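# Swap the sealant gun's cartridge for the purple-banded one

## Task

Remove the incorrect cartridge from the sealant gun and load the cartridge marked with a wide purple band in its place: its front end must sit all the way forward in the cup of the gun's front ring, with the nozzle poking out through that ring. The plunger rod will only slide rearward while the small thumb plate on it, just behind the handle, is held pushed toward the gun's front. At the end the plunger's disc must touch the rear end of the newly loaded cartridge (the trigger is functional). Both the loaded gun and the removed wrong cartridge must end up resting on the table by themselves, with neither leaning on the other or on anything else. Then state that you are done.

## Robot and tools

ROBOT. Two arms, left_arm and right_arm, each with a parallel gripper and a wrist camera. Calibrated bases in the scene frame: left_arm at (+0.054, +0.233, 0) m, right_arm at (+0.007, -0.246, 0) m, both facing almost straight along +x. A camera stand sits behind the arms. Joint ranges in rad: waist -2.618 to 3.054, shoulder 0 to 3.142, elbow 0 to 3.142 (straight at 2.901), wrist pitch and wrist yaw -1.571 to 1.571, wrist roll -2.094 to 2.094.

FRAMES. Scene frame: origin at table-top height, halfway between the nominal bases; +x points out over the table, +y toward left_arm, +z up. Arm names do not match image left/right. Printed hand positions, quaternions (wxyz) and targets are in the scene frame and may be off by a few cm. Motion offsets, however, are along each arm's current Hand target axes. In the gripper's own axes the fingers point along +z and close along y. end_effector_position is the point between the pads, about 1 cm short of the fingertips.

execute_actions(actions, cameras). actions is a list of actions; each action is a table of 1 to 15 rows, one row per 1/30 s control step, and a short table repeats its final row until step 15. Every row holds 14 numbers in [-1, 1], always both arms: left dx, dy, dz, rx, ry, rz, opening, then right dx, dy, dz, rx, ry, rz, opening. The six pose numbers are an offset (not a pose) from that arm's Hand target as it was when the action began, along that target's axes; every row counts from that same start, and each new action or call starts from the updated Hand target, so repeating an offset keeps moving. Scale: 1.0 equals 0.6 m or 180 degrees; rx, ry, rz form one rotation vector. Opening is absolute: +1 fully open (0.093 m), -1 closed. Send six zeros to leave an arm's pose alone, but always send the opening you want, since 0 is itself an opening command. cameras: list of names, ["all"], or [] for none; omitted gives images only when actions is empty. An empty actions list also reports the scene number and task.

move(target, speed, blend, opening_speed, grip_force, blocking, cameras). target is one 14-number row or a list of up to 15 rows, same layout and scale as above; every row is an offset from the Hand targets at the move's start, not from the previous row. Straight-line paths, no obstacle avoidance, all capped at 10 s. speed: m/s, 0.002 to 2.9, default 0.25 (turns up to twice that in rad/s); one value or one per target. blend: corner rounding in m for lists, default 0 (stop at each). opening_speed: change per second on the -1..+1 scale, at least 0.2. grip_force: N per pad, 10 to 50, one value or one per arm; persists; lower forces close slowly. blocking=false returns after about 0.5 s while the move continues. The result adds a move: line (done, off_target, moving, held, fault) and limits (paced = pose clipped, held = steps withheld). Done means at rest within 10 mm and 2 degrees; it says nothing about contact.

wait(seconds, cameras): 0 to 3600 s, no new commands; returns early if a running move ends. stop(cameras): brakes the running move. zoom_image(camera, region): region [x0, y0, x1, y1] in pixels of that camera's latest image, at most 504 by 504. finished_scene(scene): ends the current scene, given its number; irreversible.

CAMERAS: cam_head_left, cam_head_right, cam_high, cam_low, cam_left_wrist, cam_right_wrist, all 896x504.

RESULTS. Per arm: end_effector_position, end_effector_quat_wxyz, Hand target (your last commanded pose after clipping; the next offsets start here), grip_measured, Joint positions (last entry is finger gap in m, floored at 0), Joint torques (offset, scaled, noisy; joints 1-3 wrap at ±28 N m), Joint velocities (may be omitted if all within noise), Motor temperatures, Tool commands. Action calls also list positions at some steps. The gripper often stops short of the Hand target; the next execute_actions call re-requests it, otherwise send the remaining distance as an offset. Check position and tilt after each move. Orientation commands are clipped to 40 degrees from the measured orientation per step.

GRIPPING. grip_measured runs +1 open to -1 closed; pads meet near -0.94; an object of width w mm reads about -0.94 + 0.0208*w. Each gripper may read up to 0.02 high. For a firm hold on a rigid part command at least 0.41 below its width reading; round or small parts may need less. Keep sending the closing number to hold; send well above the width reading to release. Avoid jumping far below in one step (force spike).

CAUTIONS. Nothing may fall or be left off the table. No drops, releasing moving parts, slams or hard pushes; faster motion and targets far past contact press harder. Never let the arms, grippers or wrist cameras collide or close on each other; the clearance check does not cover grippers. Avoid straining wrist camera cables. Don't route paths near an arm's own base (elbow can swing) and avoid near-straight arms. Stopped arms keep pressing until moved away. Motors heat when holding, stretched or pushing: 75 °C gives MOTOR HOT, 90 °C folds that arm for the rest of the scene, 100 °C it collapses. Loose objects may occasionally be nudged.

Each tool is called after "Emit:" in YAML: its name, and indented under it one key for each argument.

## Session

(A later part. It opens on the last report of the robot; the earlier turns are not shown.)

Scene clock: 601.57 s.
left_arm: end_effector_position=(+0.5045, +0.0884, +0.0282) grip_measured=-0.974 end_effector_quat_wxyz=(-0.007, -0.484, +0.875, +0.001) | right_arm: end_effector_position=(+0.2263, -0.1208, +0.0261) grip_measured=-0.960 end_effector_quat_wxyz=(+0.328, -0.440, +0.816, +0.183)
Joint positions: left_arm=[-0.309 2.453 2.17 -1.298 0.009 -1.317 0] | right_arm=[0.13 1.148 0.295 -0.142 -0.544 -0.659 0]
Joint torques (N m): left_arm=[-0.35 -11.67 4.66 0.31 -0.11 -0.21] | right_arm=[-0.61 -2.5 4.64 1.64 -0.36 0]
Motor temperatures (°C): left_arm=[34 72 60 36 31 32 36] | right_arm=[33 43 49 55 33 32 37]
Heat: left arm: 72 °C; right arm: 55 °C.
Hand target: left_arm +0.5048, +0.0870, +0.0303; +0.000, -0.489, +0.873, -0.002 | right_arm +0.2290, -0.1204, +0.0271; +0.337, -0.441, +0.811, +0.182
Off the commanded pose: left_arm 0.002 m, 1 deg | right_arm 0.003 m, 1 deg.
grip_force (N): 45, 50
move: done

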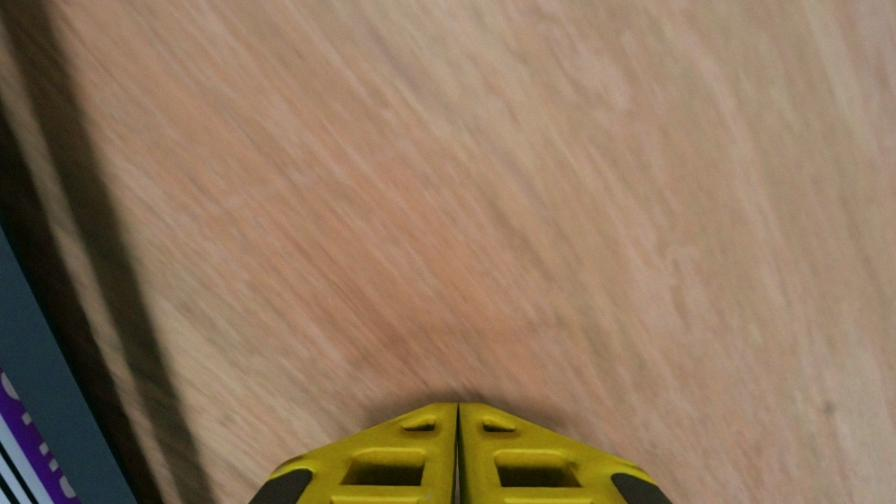

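Emit:
move:
  target:
    - [0.04,0,0,0,0,0,-1,0,0,0,0,0,0,-1]
  speed: [0.06]
  cameras: ["cam_high","cam_low"]

Emit:
zoom_image:
  camera: "cam_high"
  region: [370, 160, 530, 370]

Scene clock: 604.07 s.
left_arm: end_effector_position=(+0.4902, +0.0696, +0.0167) grip_measured=-0.974 end_effector_quat_wxyz=(-0.014, -0.485, +0.874, +0.011) | right_arm: end_effector_position=(+0.2263, -0.1208, +0.0261) grip_measured=-0.960 end_effector_quat_wxyz=(+0.328, -0.440, +0.816, +0.183)
Joint positions: left_arm=[-0.357 2.45 2.119 -1.276 0.007 -1.367 0] | right_arm=[0.13 1.148 0.295 -0.142 -0.544 -0.659 0]
Joint torques (N m): left_arm=[-0.49 -13.64 4.66 0.22 -0.1 -0.16] | right_arm=[-0.59 -2.59 4.66 1.65 -0.37 0]
Motor temperatures (°C): left_arm=[34 73 60 35 31 32 36] | right_arm=[33 43 49 55 33 32 37]
Heat: left arm: 73 °C; right arm: 55 °C.
Hand target: left_arm +0.4922, +0.0664, +0.0303; +0.000, -0.489, +0.873, -0.002 | right_arm +0.2290, -0.1204, +0.0271; +0.337, -0.441, +0.811, +0.182
Off the commanded pose: left_arm 0.014 m, 2 deg | right_arm 0.003 m, 1 deg.
grip_force (N): 45, 50
move: off_target (left_arm)

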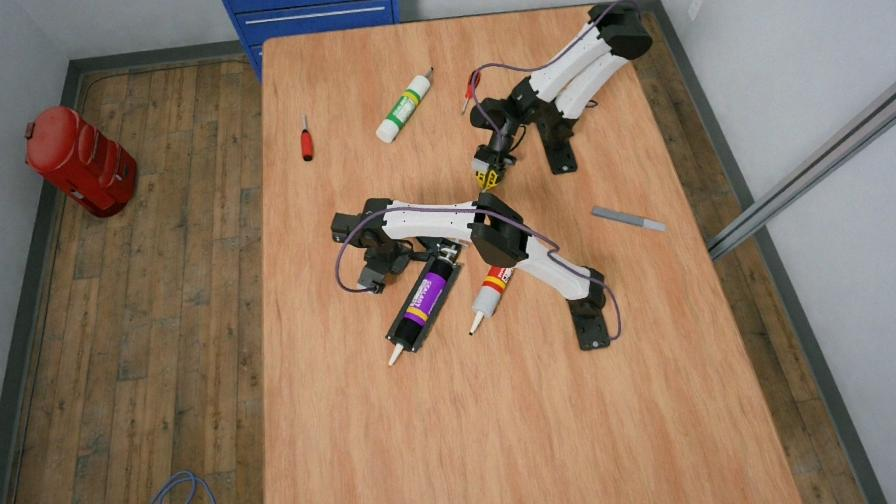

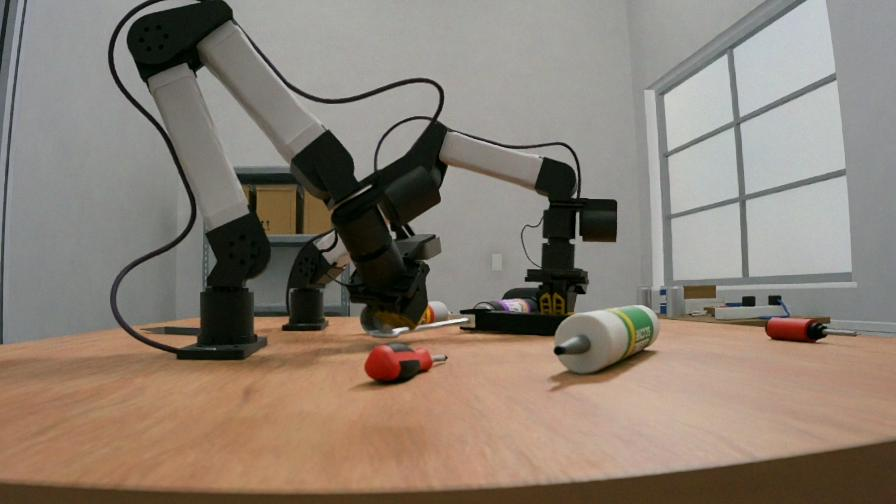

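Scaled by 2.400 from the camera's image (finer frame: 1280x720).

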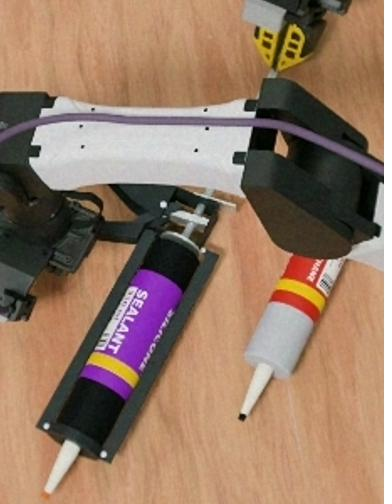

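Emit:
zoom_image:
  camera: "cam_high"
  region: [410, 225, 480, 290]

Scaled by 7.200 from the camera's image (finer frame: 1280x720).

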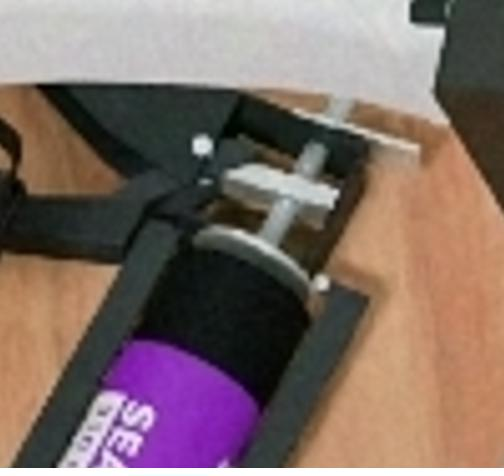

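Emit:
move:
  target:
    - [0.03,0,-0.018,0,0,0,-1,0,0,0,0,0,0,-1]
  speed: [0.06]
  cameras: ["cam_high"]

Emit:
zoom_image:
  camera: "cam_high"
  region: [410, 225, 480, 290]

Scene clock: 608.67 s.
left_arm: end_effector_position=(+0.4872, +0.0561, +0.0270) grip_measured=-0.974 end_effector_quat_wxyz=(-0.004, -0.488, +0.873, +0.005) | right_arm: end_effector_position=(+0.2263, -0.1208, +0.0261) grip_measured=-0.960 end_effector_quat_wxyz=(+0.328, -0.440, +0.816, +0.183)
Joint positions: left_arm=[-0.389 2.427 2.119 -1.276 0.001 -1.405 0] | right_arm=[0.13 1.148 0.295 -0.142 -0.544 -0.659 0]
Joint torques (N m): left_arm=[-0.91 -13.22 5.23 0.07 -0.07 -0.18] | right_arm=[-0.65 -2.45 4.78 1.65 -0.36 -0.01]
Motor temperatures (°C): left_arm=[34 75 59 35 31 32 36] | right_arm=[33 42 49 55 33 32 37]
Heat: left arm: 75 °C; right arm: 55 °C. Fold the left arm in close to its base, or ease its load, before you think long.
Hand target: left_arm +0.4828, +0.0513, +0.0411; +0.000, -0.489, +0.872, -0.002 | right_arm +0.2290, -0.1204, +0.0271; +0.337, -0.441, +0.811, +0.182
Off the commanded pose: left_arm 0.016 m, 1 deg | right_arm 0.003 m, 1 deg.
MOTOR HOT: joint 2 (shoulder) of the left arm reports 75 °C; the controller's stop level is 90 °C. To cool a motor, set the load down, stop pushing, or move to a pose that needs little force.
grip_force (N): 45, 50
move: off_target (left_arm)

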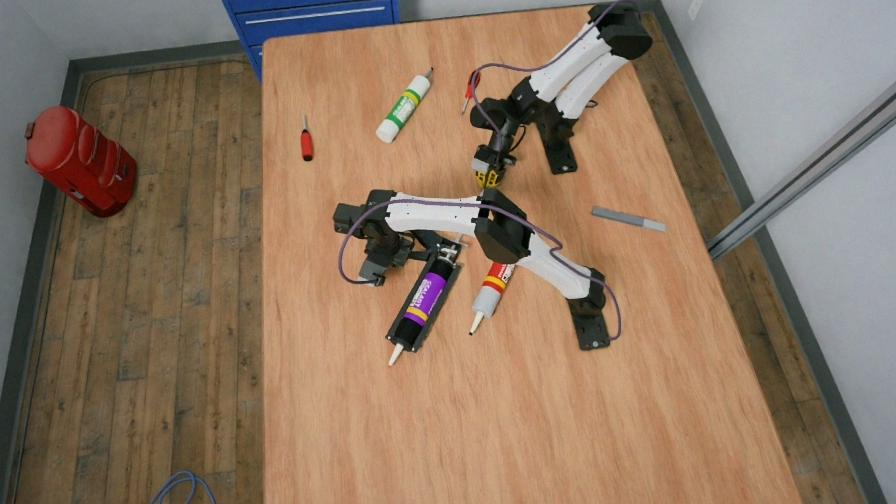

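Scaled by 7.200 from the camera's image (finer frame: 1280x720).

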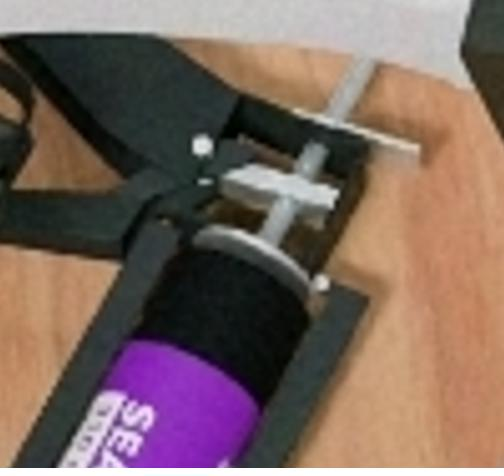

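Emit:
move:
  target:
    - [0.04,0,0.01,0,0,0,-1,0,0,0,0,0,0,-1]
  speed: [0.08]
  cameras: ["cam_high"]

Emit:
zoom_image:
  camera: "cam_high"
  region: [370, 200, 490, 290]

Scene clock: 610.87 s.
left_arm: end_effector_position=(+0.4823, +0.0446, +0.0267) grip_measured=-0.974 end_effector_quat_wxyz=(+0.011, -0.495, +0.869, +0.007) | right_arm: end_effector_position=(+0.2250, -0.1204, +0.0258) grip_measured=-0.960 end_effector_quat_wxyz=(+0.326, -0.440, +0.816, +0.186)
Joint positions: left_arm=[-0.425 2.41 2.087 -1.247 -0.026 -1.459 0] | right_arm=[0.13 1.148 0.295 -0.147 -0.548 -0.659 0]
Joint torques (N m): left_arm=[-2.04 -12.78 4.26 0.11 0.17 -0.11] | right_arm=[-0.62 -2.59 4.67 1.7 -0.33 -0.02]
Motor temperatures (°C): left_arm=[34 75 59 35 31 32 36] | right_arm=[33 42 49 55 33 32 37]
Heat: left arm: 75 °C; right arm: 55 °C. Fold the left arm in close to its base, or ease its load, before you think long.
Hand target: left_arm +0.4702, +0.0309, +0.0351; +0.000, -0.489, +0.873, -0.002 | right_arm +0.2290, -0.1204, +0.0271; +0.337, -0.441, +0.811, +0.182
Off the commanded pose: left_arm 0.020 m, 2 deg | right_arm 0.004 m, 1 deg.
MOTOR HOT: still on. Joint 2 (shoulder) of the left arm reports 75 °C.
grip_force (N): 45, 50
move: off_target (left_arm)

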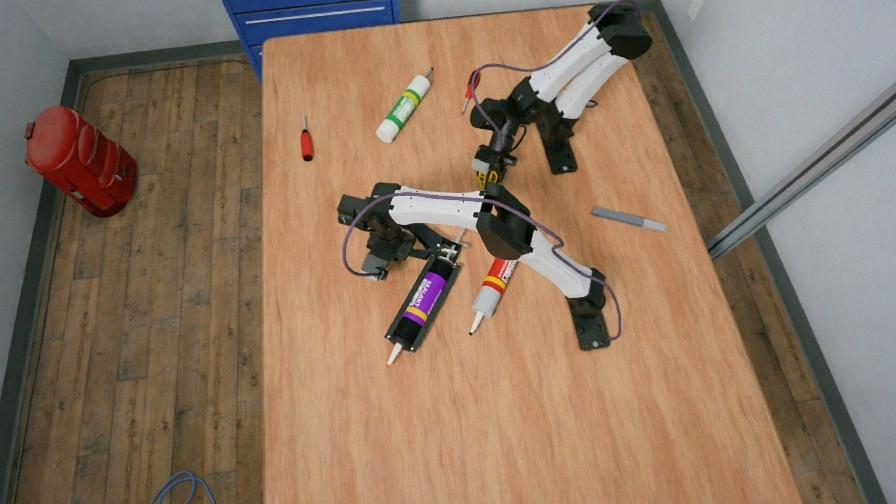

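Scaled by 4.200 from the camera's image (finer frame: 1280x720).

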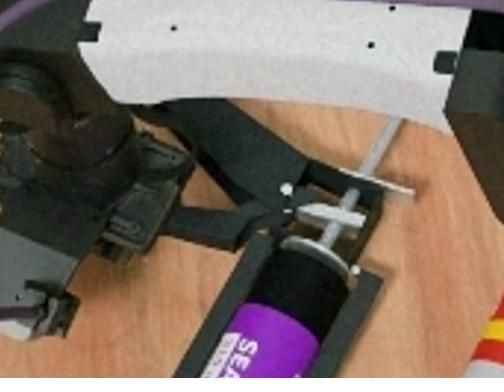

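Emit:
move:
  target:
    - [0.03,0,0.0,0,0,0,-1,0,0,0,0,0,0,-1]
  speed: [0.08]
  cameras: ["cam_high"]

Emit:
zoom_image:
  camera: "cam_high"
  region: [370, 200, 490, 290]

Scene clock: 615.40 s.
left_arm: end_effector_position=(+0.4783, +0.0296, +0.0264) grip_measured=-0.974 end_effector_quat_wxyz=(+0.021, -0.496, +0.868, +0.005) | right_arm: end_effector_position=(+0.2245, -0.1201, +0.0258) grip_measured=-0.960 end_effector_quat_wxyz=(+0.325, -0.440, +0.816, +0.187)
Joint positions: left_arm=[-0.463 2.404 2.076 -1.226 -0.04 -1.499 0] | right_arm=[0.13 1.148 0.295 -0.149 -0.551 -0.659 0]
Joint torques (N m): left_arm=[-2.19 -12.88 4.29 0 0.29 -0.12] | right_arm=[-0.61 -2.56 4.7 1.69 -0.28 -0.01]
Motor temperatures (°C): left_arm=[34 75 59 35 31 32 36] | right_arm=[33 42 49 55 33 32 37]
Heat: left arm: 75 °C; right arm: 55 °C. Fold the left arm in close to its base, or ease its load, before you think long.
Hand target: left_arm +0.4608, +0.0154, +0.0352; +0.000, -0.488, +0.873, -0.002 | right_arm +0.2290, -0.1204, +0.0271; +0.337, -0.441, +0.811, +0.182
Off the commanded pose: left_arm 0.024 m, 3 deg | right_arm 0.005 m, 2 deg.
MOTOR HOT: still on. Joint 2 (shoulder) of the left arm reports 75 °C.
grip_force (N): 45, 50
move: off_target (left_arm)

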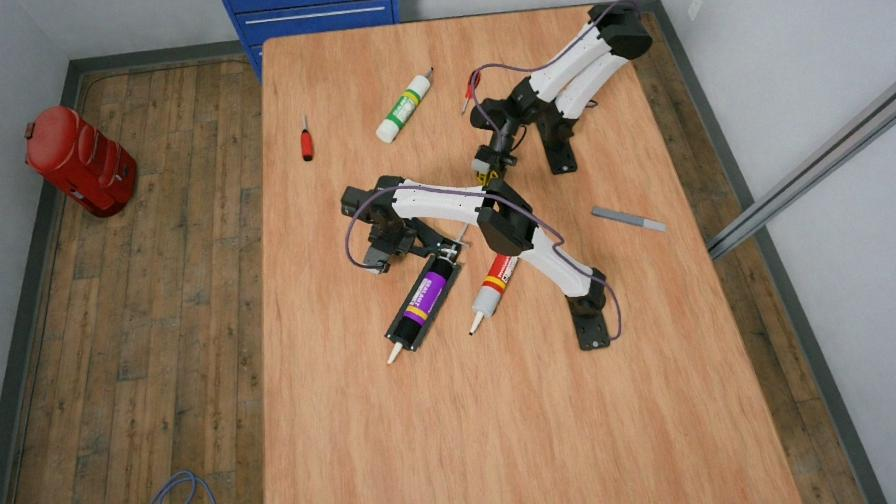

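Scaled by 4.200 from the camera's image (finer frame: 1280x720).

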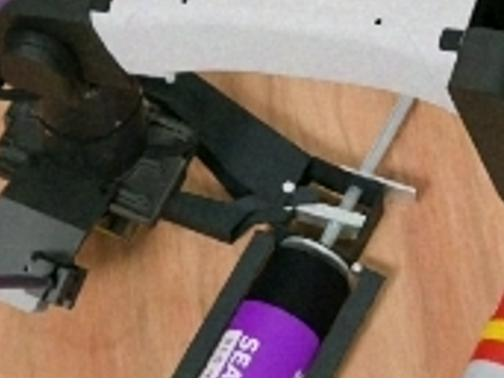

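Emit:
move:
  target:
    - [-0.05,0,0,0,0,0,-1,0,0,0,0,0,0,-1]
    - [-0.05,0,-0.15,0,0,0,-1,0,0,0,0,0,0,-1]
    - [-0.0432,0.2147,-0.1477,0,0,0.4917,-0.2,0,0,0,0,0,0,-1]
  speed: [0.12,0.2,0.3]
  blend: [0.01,0.03,0]
  cameras: ["cam_left_wrist"]

Emit:
zoom_image:
  camera: "cam_left_wrist"
  region: [480, 90, 740, 330]

Scene clock: 623.37 s.
left_arm: end_effector_position=(+0.3639, +0.1029, +0.1185) grip_measured=-0.202 end_effector_quat_wxyz=(-0.012, +0.256, +0.967, +0.003) | right_arm: end_effector_position=(+0.2250, -0.1201, +0.0260) grip_measured=-0.960 end_effector_quat_wxyz=(+0.326, -0.440, +0.815, +0.187)
Joint positions: left_arm=[-0.4 1.84 1.571 -1.327 -0.003 0.121 0.035] | right_arm=[0.13 1.148 0.295 -0.147 -0.551 -0.659 0]
Joint torques (N m): left_arm=[0.88 -9.06 4.67 0.33 0.02 0.11] | right_arm=[-0.65 -2.54 4.77 1.68 -0.29 0]
Motor temperatures (°C): left_arm=[34 76 59 35 31 32 36] | right_arm=[33 42 49 55 33 32 37]
Heat: left arm: 76 °C; right arm: 55 °C. Fold the left arm in close to its base, or ease its load, before you think long.
Hand target: left_arm +0.3643, +0.1052, +0.1233; +0.001, +0.259, +0.966, -0.001 | right_arm +0.2291, -0.1203, +0.0271; +0.337, -0.441, +0.811, +0.182
Off the commanded pose: left_arm 0.005 m, 2 deg | right_arm 0.004 m, 1 deg.
MOTOR HOT: still on. Joint 2 (shoulder) of the left arm reports 76 °C.
grip_force (N): 45, 50
move: done

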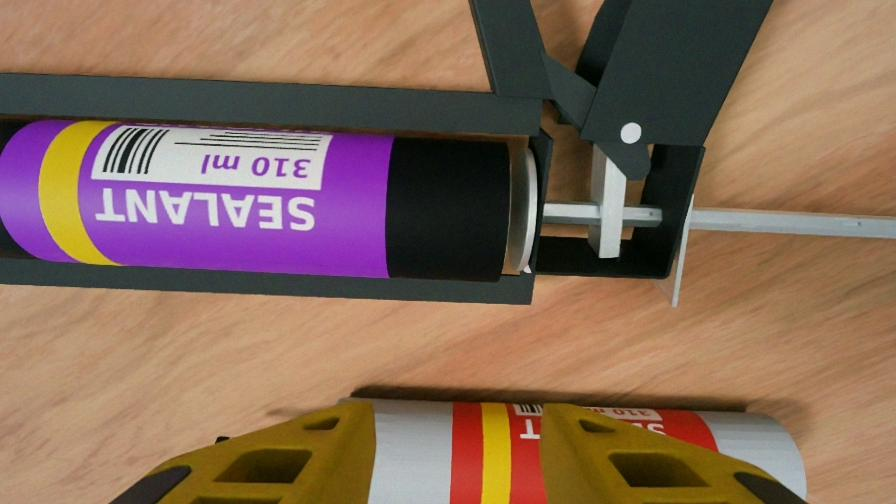

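Scaled by 1.938 from the camera's image (finer frame: 1280x720).

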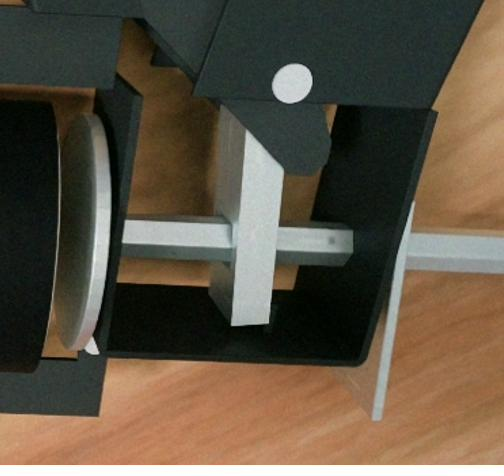

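Emit:
move:
  target:
    - [-0.0458,0.1458,0.0395,0,0,-0.4917,1.0,0,0,0,0,0,0,-1]
  speed: [0.3]
  cameras: ["cam_left_wrist"]

Scene clock: 641.40 s.
left_arm: end_effector_position=(+0.4205, +0.1671, +0.0953) grip_measured=+1.000 end_effector_quat_wxyz=(-0.012, -0.479, +0.877, +0.009) | right_arm: end_effector_position=(+0.2250, -0.1201, +0.0260) grip_measured=-0.960 end_effector_quat_wxyz=(+0.326, -0.440, +0.815, +0.187)
Joint positions: left_arm=[-0.178 1.993 1.687 -1.294 0.002 -1.176 0.093] | right_arm=[0.13 1.148 0.295 -0.147 -0.551 -0.659 0]
Joint torques (N m): left_arm=[0.64 -7.15 8.55 0.25 -0.06 -0.13] | right_arm=[-0.55 -2.54 4.66 1.66 -0.27 0]
Motor temperatures (°C): left_arm=[34 74 58 35 31 32 36] | right_arm=[33 42 49 55 33 32 37]
Heat: left arm: 74 °C; right arm: 55 °C. Fold the left arm in close to its base, or ease its load, before you think long.
Hand target: left_arm +0.4320, +0.1671, +0.0996; +0.000, -0.489, +0.873, -0.002 | right_arm +0.2291, -0.1203, +0.0271; +0.337, -0.441, +0.811, +0.182
Off the commanded pose: left_arm 0.012 m, 2 deg | right_arm 0.004 m, 1 deg.
MOTOR HOT: still on. Joint 2 (shoulder) of the left arm reports 74 °C.
grip_force (N): 45, 50
move: off_target (left_arm)

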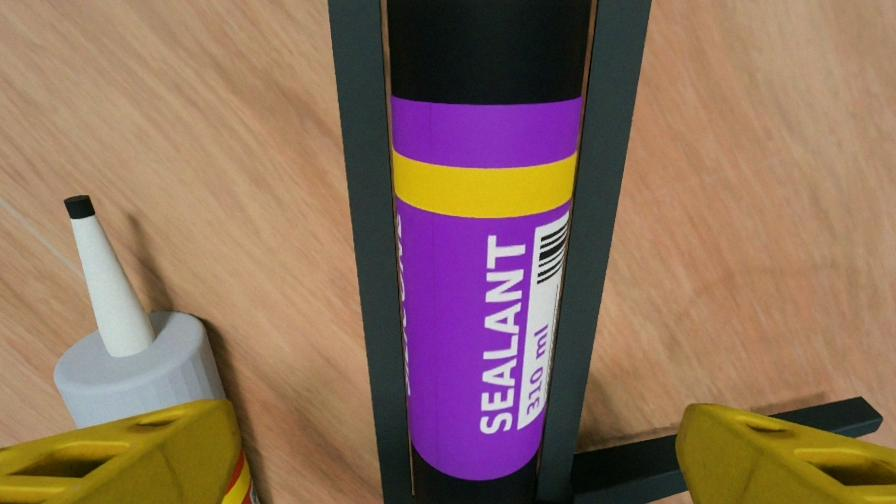

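Emit:
move:
  target:
    - [-0.0133,-0.0142,0.07,0,0,0,1.0,0,0,0,0,0,0,-1]
  speed: [0.15]
  cameras: ["cam_left_wrist"]

Scene clock: 643.97 s.
left_arm: end_effector_position=(+0.4425, +0.1659, +0.0628) grip_measured=+1.000 end_effector_quat_wxyz=(+0.001, -0.483, +0.876, -0.002) | right_arm: end_effector_position=(+0.2250, -0.1201, +0.0260) grip_measured=-0.960 end_effector_quat_wxyz=(+0.326, -0.440, +0.815, +0.187)
Joint positions: left_arm=[-0.171 2.063 1.659 -1.164 0.002 -1.177 0.093] | right_arm=[0.13 1.148 0.295 -0.147 -0.551 -0.659 0]
Joint torques (N m): left_arm=[0.88 -7.97 5.04 0.37 -0.07 -0.07] | right_arm=[-0.61 -2.61 4.68 1.67 -0.3 0]
Motor temperatures (°C): left_arm=[34 73 59 35 31 32 36] | right_arm=[33 42 49 55 33 32 37]
Heat: left arm: 73 °C; right arm: 55 °C. Fold the left arm in close to its base, or ease its load, before you think long.
Hand target: left_arm +0.4435, +0.1693, +0.0575; +0.000, -0.489, +0.872, -0.002 | right_arm +0.2291, -0.1203, +0.0271; +0.337, -0.441, +0.811, +0.182
Off the commanded pose: left_arm 0.006 m, 1 deg | right_arm 0.004 m, 1 deg.
MOTOR HOT: still on. Joint 2 (shoulder) of the left arm reports 73 °C.
grip_force (N): 45, 50
move: done

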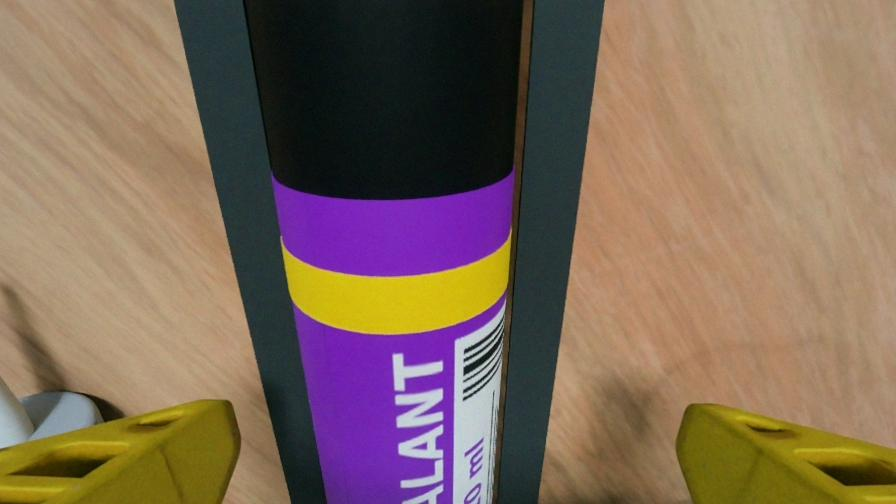

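Emit:
move:
  target:
    - [0,0.022,0,0,0,0,1.0,0,0,0,0,0,0,-1]
    - [0,0.022,0.03,0,0,0,1.0,0,0,0,0,0,0,-1]
  speed: [0.12,0.08]
  cameras: ["cam_left_wrist"]

Scene clock: 647.57 s.
left_arm: end_effector_position=(+0.4318, +0.1734, +0.0383) grip_measured=+1.000 end_effector_quat_wxyz=(-0.006, -0.489, +0.872, +0.003) | right_arm: end_effector_position=(+0.2250, -0.1201, +0.0260) grip_measured=-0.960 end_effector_quat_wxyz=(+0.326, -0.440, +0.815, +0.187)
Joint positions: left_arm=[-0.157 2.053 1.545 -1.075 0.002 -1.177 0.093] | right_arm=[0.13 1.148 0.295 -0.147 -0.551 -0.659 0]
Joint torques (N m): left_arm=[0.7 -9.32 4.53 0.31 -0.07 0.07] | right_arm=[-0.65 -2.56 4.62 1.7 -0.3 -0.01]
Motor temperatures (°C): left_arm=[34 73 58 35 31 32 35] | right_arm=[33 42 49 55 33 32 37]
Heat: left arm: 73 °C; right arm: 55 °C. Fold the left arm in close to its base, or ease its load, before you think long.
Hand target: left_arm +0.4322, +0.1760, +0.0395; +0.000, -0.489, +0.873, -0.002 | right_arm +0.2291, -0.1203, +0.0271; +0.337, -0.441, +0.811, +0.182
Off the commanded pose: left_arm 0.003 m, 1 deg | right_arm 0.004 m, 1 deg.
MOTOR HOT: still on. Joint 2 (shoulder) of the left arm reports 73 °C.
grip_force (N): 45, 50
move: done

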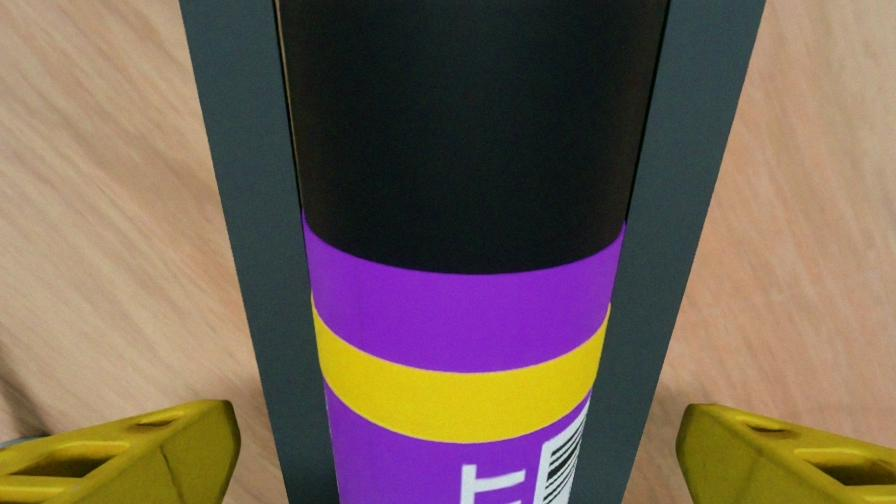

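Emit:
move:
  target:
    - [0,-0.003,0.03,0,0,0,1.0,0,0,0,0,0,0,-1]
    - [0,-0.003,0.03,0,0,0,0.2,0,0,0,0,0,0,-1]
  speed: [0.08,0.08]
  cameras: ["cam_left_wrist"]

Scene clock: 651.23 s.
left_arm: end_effector_position=(+0.4341, +0.1734, +0.0292) grip_measured=+0.584 end_effector_quat_wxyz=(+0.003, -0.489, +0.872, -0.002) | right_arm: end_effector_position=(+0.2253, -0.1200, +0.0262) grip_measured=-0.960 end_effector_quat_wxyz=(+0.327, -0.440, +0.815, +0.187)
Joint positions: left_arm=[-0.157 2.054 1.509 -1.019 0 -1.176 0.073] | right_arm=[0.13 1.148 0.295 -0.145 -0.551 -0.659 0]
Joint torques (N m): left_arm=[0.57 -7.47 4.6 0.41 -0.04 0.04] | right_arm=[-0.65 -2.59 4.66 1.68 -0.29 0.01]
Motor temperatures (°C): left_arm=[34 73 58 35 31 32 35] | right_arm=[33 42 49 55 33 32 37]
Heat: left arm: 73 °C; right arm: 55 °C. Fold the left arm in close to its base, or ease its load, before you think long.
Hand target: left_arm +0.4338, +0.1751, +0.0215; +0.000, -0.489, +0.873, -0.002 | right_arm +0.2291, -0.1203, +0.0271; +0.337, -0.441, +0.811, +0.182
Off the commanded pose: left_arm 0.008 m, 0 deg | right_arm 0.004 m, 1 deg.
MOTOR HOT: still on. Joint 2 (shoulder) of the left arm reports 73 °C.
grip_force (N): 45, 50
move: done

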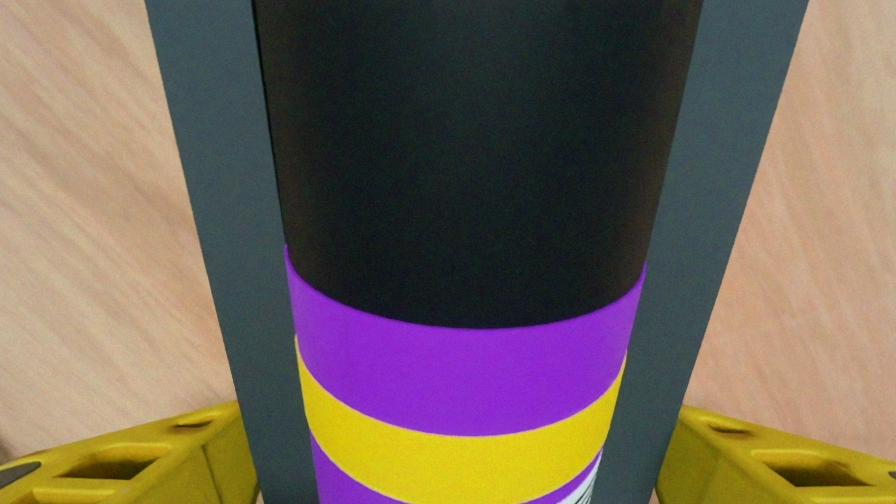

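Emit:
move:
  target:
    - [0,0,0,0,0,0,1.0,0,0,0,0,0,0,-1]
    - [0,0,-0.1642,0,0,0,1.0,0,0,0,0,0,0,-1]
    - [0.0568,-0.182,-0.1308,0,0,0,-1,0,0,0,0,0,0,-1]
    - [0.0568,-0.182,-0.0242,0,0,0,-1,0,0,0,0,0,0,-1]
    - [0.21,-0.182,-0.034,0,0,0,-1,0,0,0,0,0,0,-1]
  speed: [0.1,0.25,0.3,0.2,0.1]
  blend: [0,0.03,0,0,0]
  cameras: ["cam_high"]

Emit:
zoom_image:
  camera: "cam_high"
  region: [370, 190, 490, 290]

Scene clock: 670.83 s.
left_arm: end_effector_position=(+0.4731, +0.0265, +0.0304) grip_measured=-0.974 end_effector_quat_wxyz=(+0.014, -0.494, +0.869, +0.015) | right_arm: end_effector_position=(+0.2242, -0.1202, +0.0255) grip_measured=-0.960 end_effector_quat_wxyz=(+0.324, -0.440, +0.816, +0.188)
Joint positions: left_arm=[-0.473 2.419 2.118 -1.28 -0.039 -1.505 0] | right_arm=[0.13 1.148 0.295 -0.151 -0.551 -0.659 0]
Joint torques (N m): left_arm=[-2.06 -13.29 4.51 0.1 0.29 -0.16] | right_arm=[-0.57 -2.59 4.68 1.72 -0.31 -0.02]
Motor temperatures (°C): left_arm=[33 72 58 35 31 32 36] | right_arm=[33 42 48 55 33 32 37]
Heat: left arm: 72 °C; right arm: 55 °C.
Hand target: left_arm +0.4611, +0.0107, +0.0425; +0.000, -0.489, +0.873, -0.002 | right_arm +0.2291, -0.1203, +0.0271; +0.337, -0.441, +0.811, +0.182
Off the commanded pose: left_arm 0.023 m, 3 deg | right_arm 0.005 m, 2 deg.
MOTOR HOT: cleared for the motors of the left arm.
grip_force (N): 45, 50
move: off_target (left_arm)

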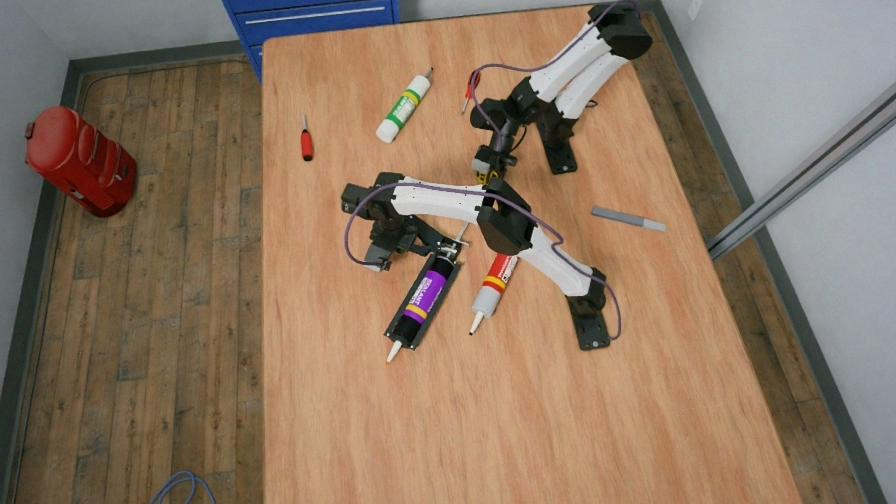

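Scaled by 4.200 from the camera's image (finer frame: 1280x720).

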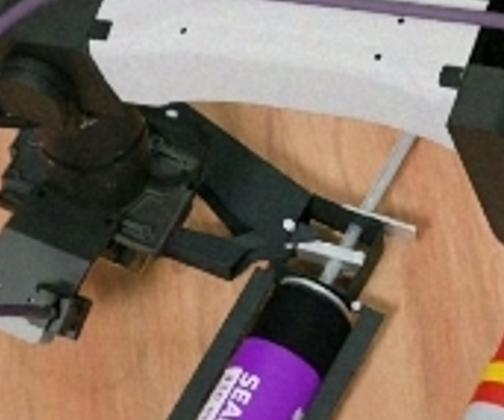

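Emit:
move:
  target:
    - [0.035,0,0,0,0,0,-1,0,0,0,0,0,0,-1]
  speed: [0.08]
  cameras: ["cam_high"]

Emit:
zoom_image:
  camera: "cam_high"
  region: [370, 190, 490, 290]

Scene clock: 672.90 s.
left_arm: end_effector_position=(+0.4682, +0.0124, +0.0305) grip_measured=-0.974 end_effector_quat_wxyz=(+0.024, -0.494, +0.869, +0.016) | right_arm: end_effector_position=(+0.2222, -0.1205, +0.0243) grip_measured=-0.960 end_effector_quat_wxyz=(+0.320, -0.439, +0.818, +0.189)
Joint positions: left_arm=[-0.511 2.419 2.118 -1.272 -0.057 -1.543 0] | right_arm=[0.13 1.148 0.295 -0.162 -0.551 -0.659 0]
Joint torques (N m): left_arm=[-2.62 -13.49 4.26 0.03 0.44 -0.14] | right_arm=[-0.66 -2.66 4.78 1.78 -0.28 -0.01]
Motor temperatures (°C): left_arm=[34 74 58 35 31 32 36] | right_arm=[33 42 48 55 33 32 37]
Heat: left arm: 74 °C; right arm: 55 °C.
Hand target: left_arm +0.4500, -0.0072, +0.0426; +0.000, -0.488, +0.873, -0.002 | right_arm +0.2290, -0.1203, +0.0271; +0.337, -0.441, +0.811, +0.182
Off the commanded pose: left_arm 0.029 m, 3 deg | right_arm 0.007 m, 2 deg.
grip_force (N): 45, 50
move: off_target (left_arm)

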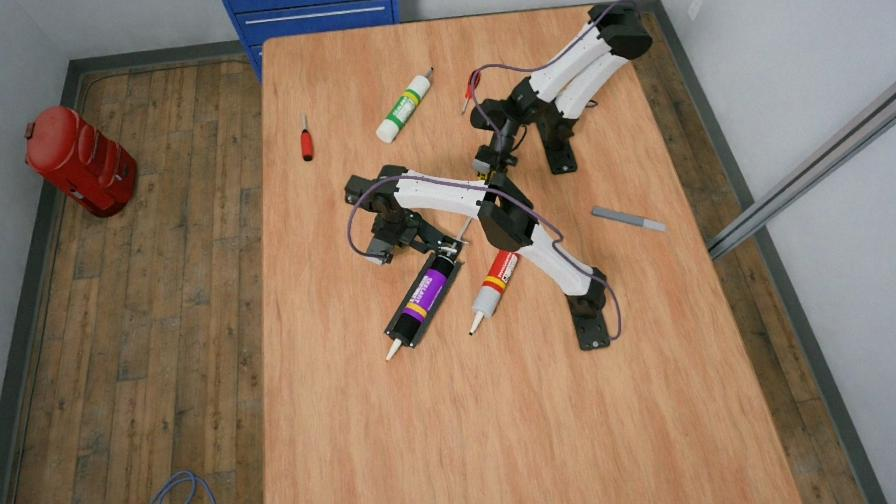

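Scaled by 4.200 from the camera's image (finer frame: 1280x720).

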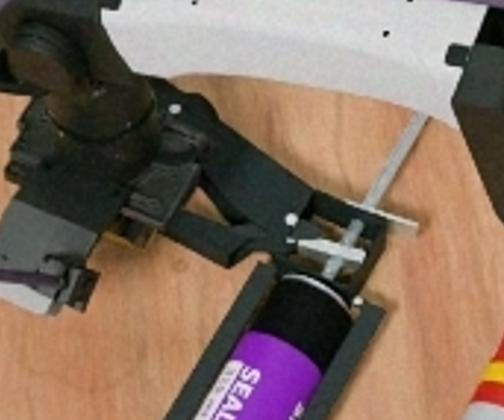

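Emit:
move:
  target:
    - [-0.06,0,0,0,0,0,-1,0,0,0,0,0,0,-1]
    - [-0.06,0,-0.14,0,0,0,-1,0,0,0,0,0,0,-1]
    - [-0.082,0.201,-0.1355,0,0,0.4917,-0.2,0,0,0,0,0,0,-1]
  speed: [0.15,0.25,0.3]
  blend: [0.01,0.03,0]
  cameras: ["cam_left_wrist"]

Emit:
zoom_image:
  camera: "cam_left_wrist"
  region: [480, 90, 740, 330]

Scene clock: 679.10 s.
left_arm: end_effector_position=(+0.3724, +0.0957, +0.1180) grip_measured=-0.202 end_effector_quat_wxyz=(-0.012, +0.257, +0.966, +0.003) | right_arm: end_effector_position=(+0.2239, -0.1207, +0.0250) grip_measured=-0.960 end_effector_quat_wxyz=(+0.323, -0.440, +0.817, +0.187)
Joint positions: left_arm=[-0.41 1.882 1.624 -1.338 -0.003 0.112 0.036] | right_arm=[0.13 1.148 0.295 -0.154 -0.548 -0.659 0]
Joint torques (N m): left_arm=[0.88 -9.44 4.68 0.34 0.05 0.12] | right_arm=[-0.55 -2.63 4.75 1.72 -0.32 0]
Motor temperatures (°C): left_arm=[34 76 57 35 31 32 36] | right_arm=[33 42 48 55 33 32 37]
Heat: left arm: 76 °C; right arm: 55 °C. Fold the left arm in close to its base, or ease its load, before you think long.
Hand target: left_arm +0.3728, +0.0980, +0.1235; +0.001, +0.259, +0.966, -0.001 | right_arm +0.2291, -0.1204, +0.0271; +0.337, -0.441, +0.811, +0.182
Off the commanded pose: left_arm 0.006 m, 2 deg | right_arm 0.006 m, 2 deg.
MOTOR HOT: joint 2 (shoulder) of the left arm reports 76 °C; the controller's stop level is 90 °C. To cool a motor, set the load down, stop pushing, or move to a pose that needs little force.
grip_force (N): 45, 50
move: done

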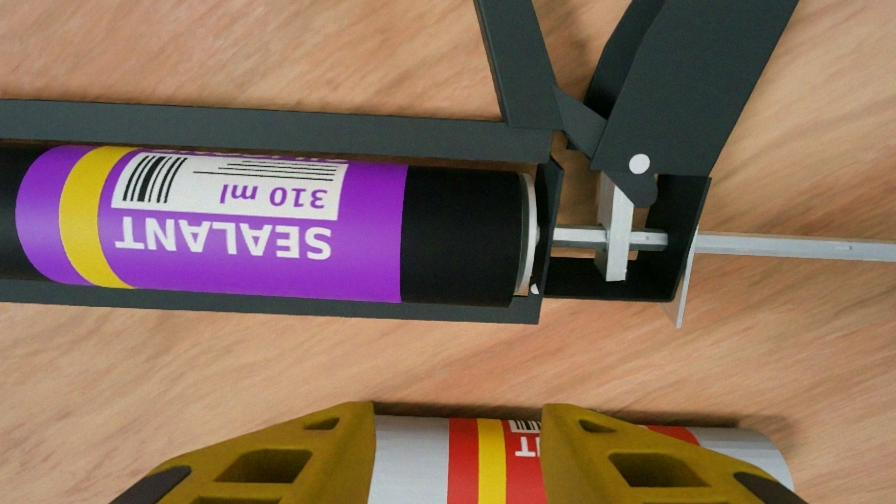

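Scaled by 1.938 from the camera's image (finer frame: 1280x720).

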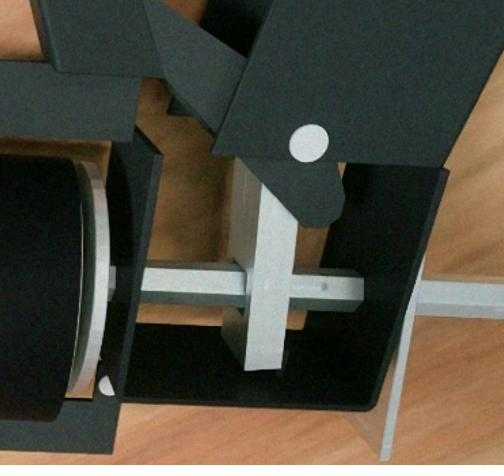

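Emit:
move:
  target:
    - [-0.2022,0.0907,0.0392,0,0,-0.4917,-1,0,0,0,0,0,0,-1]
    - [-0.2022,0.0907,0.1459,0,0,-0.4917,-1,0,0,0,0,0,0,-1]
    - [-0.1982,-0.0675,0.1359,0,0,-0.4917,-1,0,0,0,0,0,0,-1]
  speed: [0.3,0.2,0.1]
  cameras: ["cam_high"]

Emit:
zoom_image:
  camera: "cam_high"
  region: [370, 190, 490, 290]

Scene clock: 688.63 s.
left_arm: end_effector_position=(+0.4678, +0.0190, +0.0299) grip_measured=-0.974 end_effector_quat_wxyz=(+0.014, -0.492, +0.870, +0.016) | right_arm: end_effector_position=(+0.2227, -0.1208, +0.0243) grip_measured=-0.960 end_effector_quat_wxyz=(+0.320, -0.439, +0.818, +0.188)
Joint positions: left_arm=[-0.493 2.414 2.106 -1.275 -0.042 -1.52 0] | right_arm=[0.13 1.148 0.295 -0.16 -0.548 -0.659 0]
Joint torques (N m): left_arm=[-2.04 -13.26 4.62 0.1 0.31 -0.17] | right_arm=[-0.65 -2.69 4.7 1.76 -0.32 -0.01]
Motor temperatures (°C): left_arm=[34 75 58 35 31 32 36] | right_arm=[33 42 48 54 33 32 37]
Heat: left arm: 75 °C; right arm: 54 °C. Fold the left arm in close to its base, or ease its load, before you think long.
Hand target: left_arm +0.4555, +0.0032, +0.0422; +0.000, -0.488, +0.873, -0.001 | right_arm +0.2291, -0.1203, +0.0271; +0.337, -0.441, +0.811, +0.182
Off the commanded pose: left_arm 0.024 m, 3 deg | right_arm 0.007 m, 2 deg.
MOTOR HOT: still on. Joint 2 (shoulder) of the left arm reports 75 °C.
grip_force (N): 45, 50
move: off_target (left_arm)

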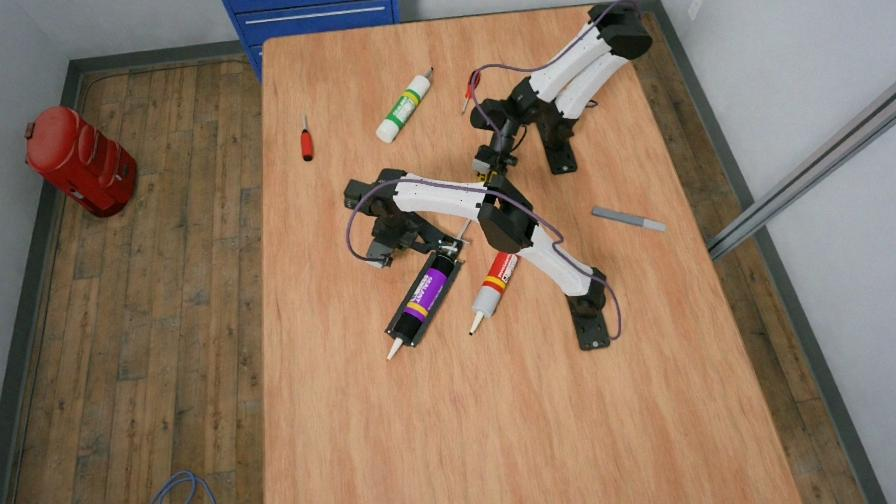

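Scaled by 4.200 from the camera's image (finer frame: 1280x720).

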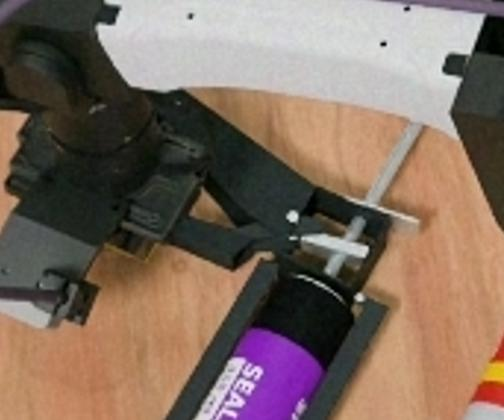

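Emit:
move:
  target:
    - [0.03,0,0,0,0,0,-1,0,0,0,0,0,0,-1]
  speed: [0.08]
  cameras: ["cam_high"]

Emit:
zoom_image:
  camera: "cam_high"
  region: [370, 190, 490, 290]

Scene clock: 690.73 s.
left_arm: end_effector_position=(+0.4648, +0.0112, +0.0306) grip_measured=-0.974 end_effector_quat_wxyz=(+0.026, -0.496, +0.868, +0.020) | right_arm: end_effector_position=(+0.2193, -0.1214, +0.0217) grip_measured=-0.960 end_effector_quat_wxyz=(+0.314, -0.438, +0.821, +0.190)
Joint positions: left_arm=[-0.519 2.413 2.106 -1.272 -0.065 -1.555 0] | right_arm=[0.13 1.148 0.29 -0.17 -0.548 -0.659 0]
Joint torques (N m): left_arm=[-3.02 -13.19 4.57 0.06 0.5 -0.2] | right_arm=[-0.68 -2.84 5.03 1.8 -0.34 -0.02]
Motor temperatures (°C): left_arm=[34 77 57 35 31 32 36] | right_arm=[33 42 48 54 33 32 37]
Heat: left arm: 77 °C; right arm: 54 °C. Fold the left arm in close to its base, or ease its load, before you think long.
Hand target: left_arm +0.4462, -0.0121, +0.0422; +0.000, -0.488, +0.873, -0.001 | right_arm +0.2290, -0.1204, +0.0271; +0.337, -0.441, +0.811, +0.182
Off the commanded pose: left_arm 0.032 m, 4 deg | right_arm 0.011 m, 3 deg.
MOTOR HOT: still on. Joint 2 (shoulder) of the left arm reports 77 °C.
grip_force (N): 45, 50
move: off_target (left_arm)

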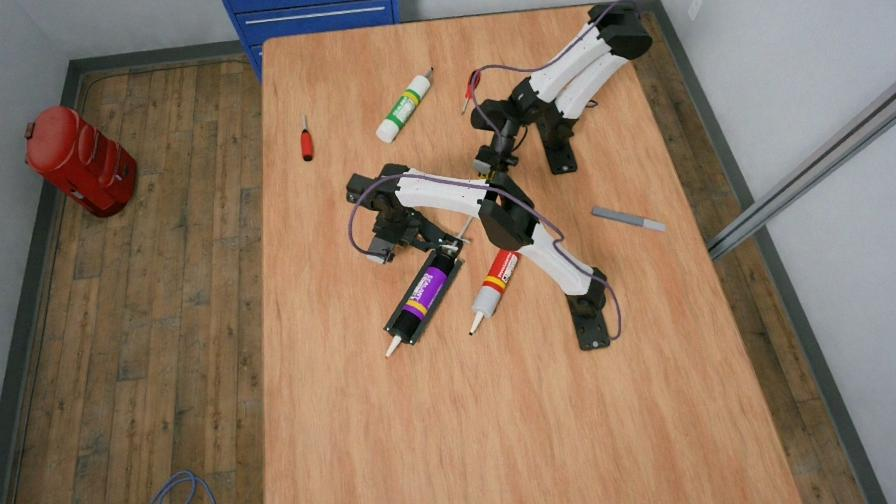

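Scaled by 4.200 from the camera's image (finer frame: 1280x720).

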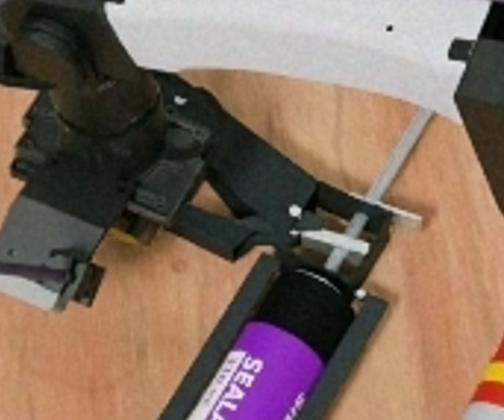

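Emit:
move:
  target:
    - [-0.07,0,0,0,0,0,-1,0,0,0,0,0,0,-1]
    - [-0.07,0,-0.14,0,0,0,-1,0,0,0,0,0,0,-1]
    - [-0.0962,0.189,-0.1355,0,0,0.4917,-0.2,0,0,0,0,0,0,-1]
  speed: [0.1,0.25,0.3]
  blend: [0.005,0.03,0]
  cameras: ["cam_left_wrist"]

Emit:
zoom_image:
  camera: "cam_left_wrist"
  region: [470, 130, 680, 330]

Scene clock: 697.40 s.
left_arm: end_effector_position=(+0.3791, +0.0942, +0.1173) grip_measured=-0.202 end_effector_quat_wxyz=(-0.013, +0.256, +0.966, +0.003) | right_arm: end_effector_position=(+0.2213, -0.1218, +0.0223) grip_measured=-0.960 end_effector_quat_wxyz=(+0.317, -0.438, +0.820, +0.186)
Joint positions: left_arm=[-0.406 1.91 1.658 -1.346 -0.003 0.115 0.036] | right_arm=[0.129 1.148 0.29 -0.162 -0.543 -0.659 0]
Joint torques (N m): left_arm=[0.87 -9.68 4.67 0.33 0.03 0.11] | right_arm=[-0.61 -2.74 5 1.77 -0.39 0]
Motor temperatures (°C): left_arm=[34 79 57 35 31 32 36] | right_arm=[33 41 49 55 33 32 37]
Heat: left arm: 79 °C; right arm: 55 °C. Fold the left arm in close to its base, or ease its load, before you think long.
Hand target: left_arm +0.3797, +0.0966, +0.1232; +0.001, +0.259, +0.966, -0.001 | right_arm +0.2290, -0.1204, +0.0271; +0.337, -0.441, +0.811, +0.182
Off the commanded pose: left_arm 0.006 m, 2 deg | right_arm 0.009 m, 3 deg.
MOTOR HOT: still on. Joint 2 (shoulder) of the left arm reports 79 °C.
grip_force (N): 45, 50
move: done

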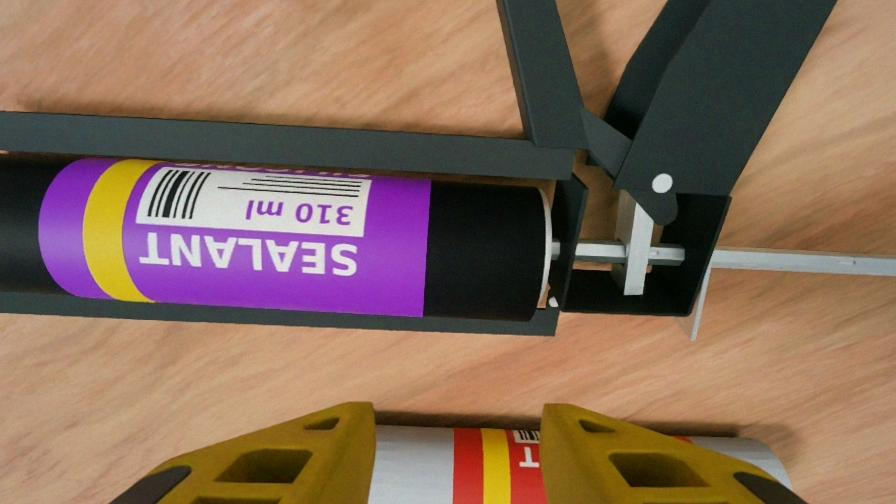

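Scaled by 2.400 from the camera's image (finer frame: 1280x720).

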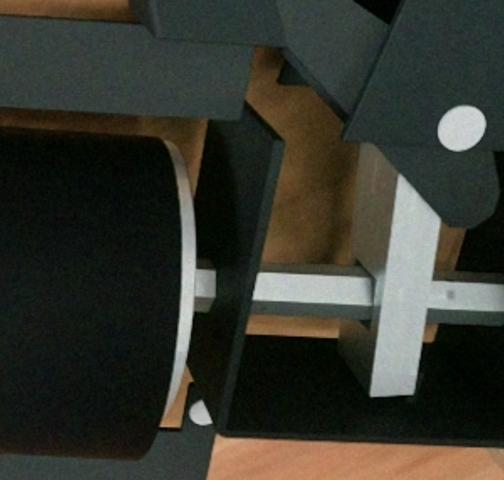

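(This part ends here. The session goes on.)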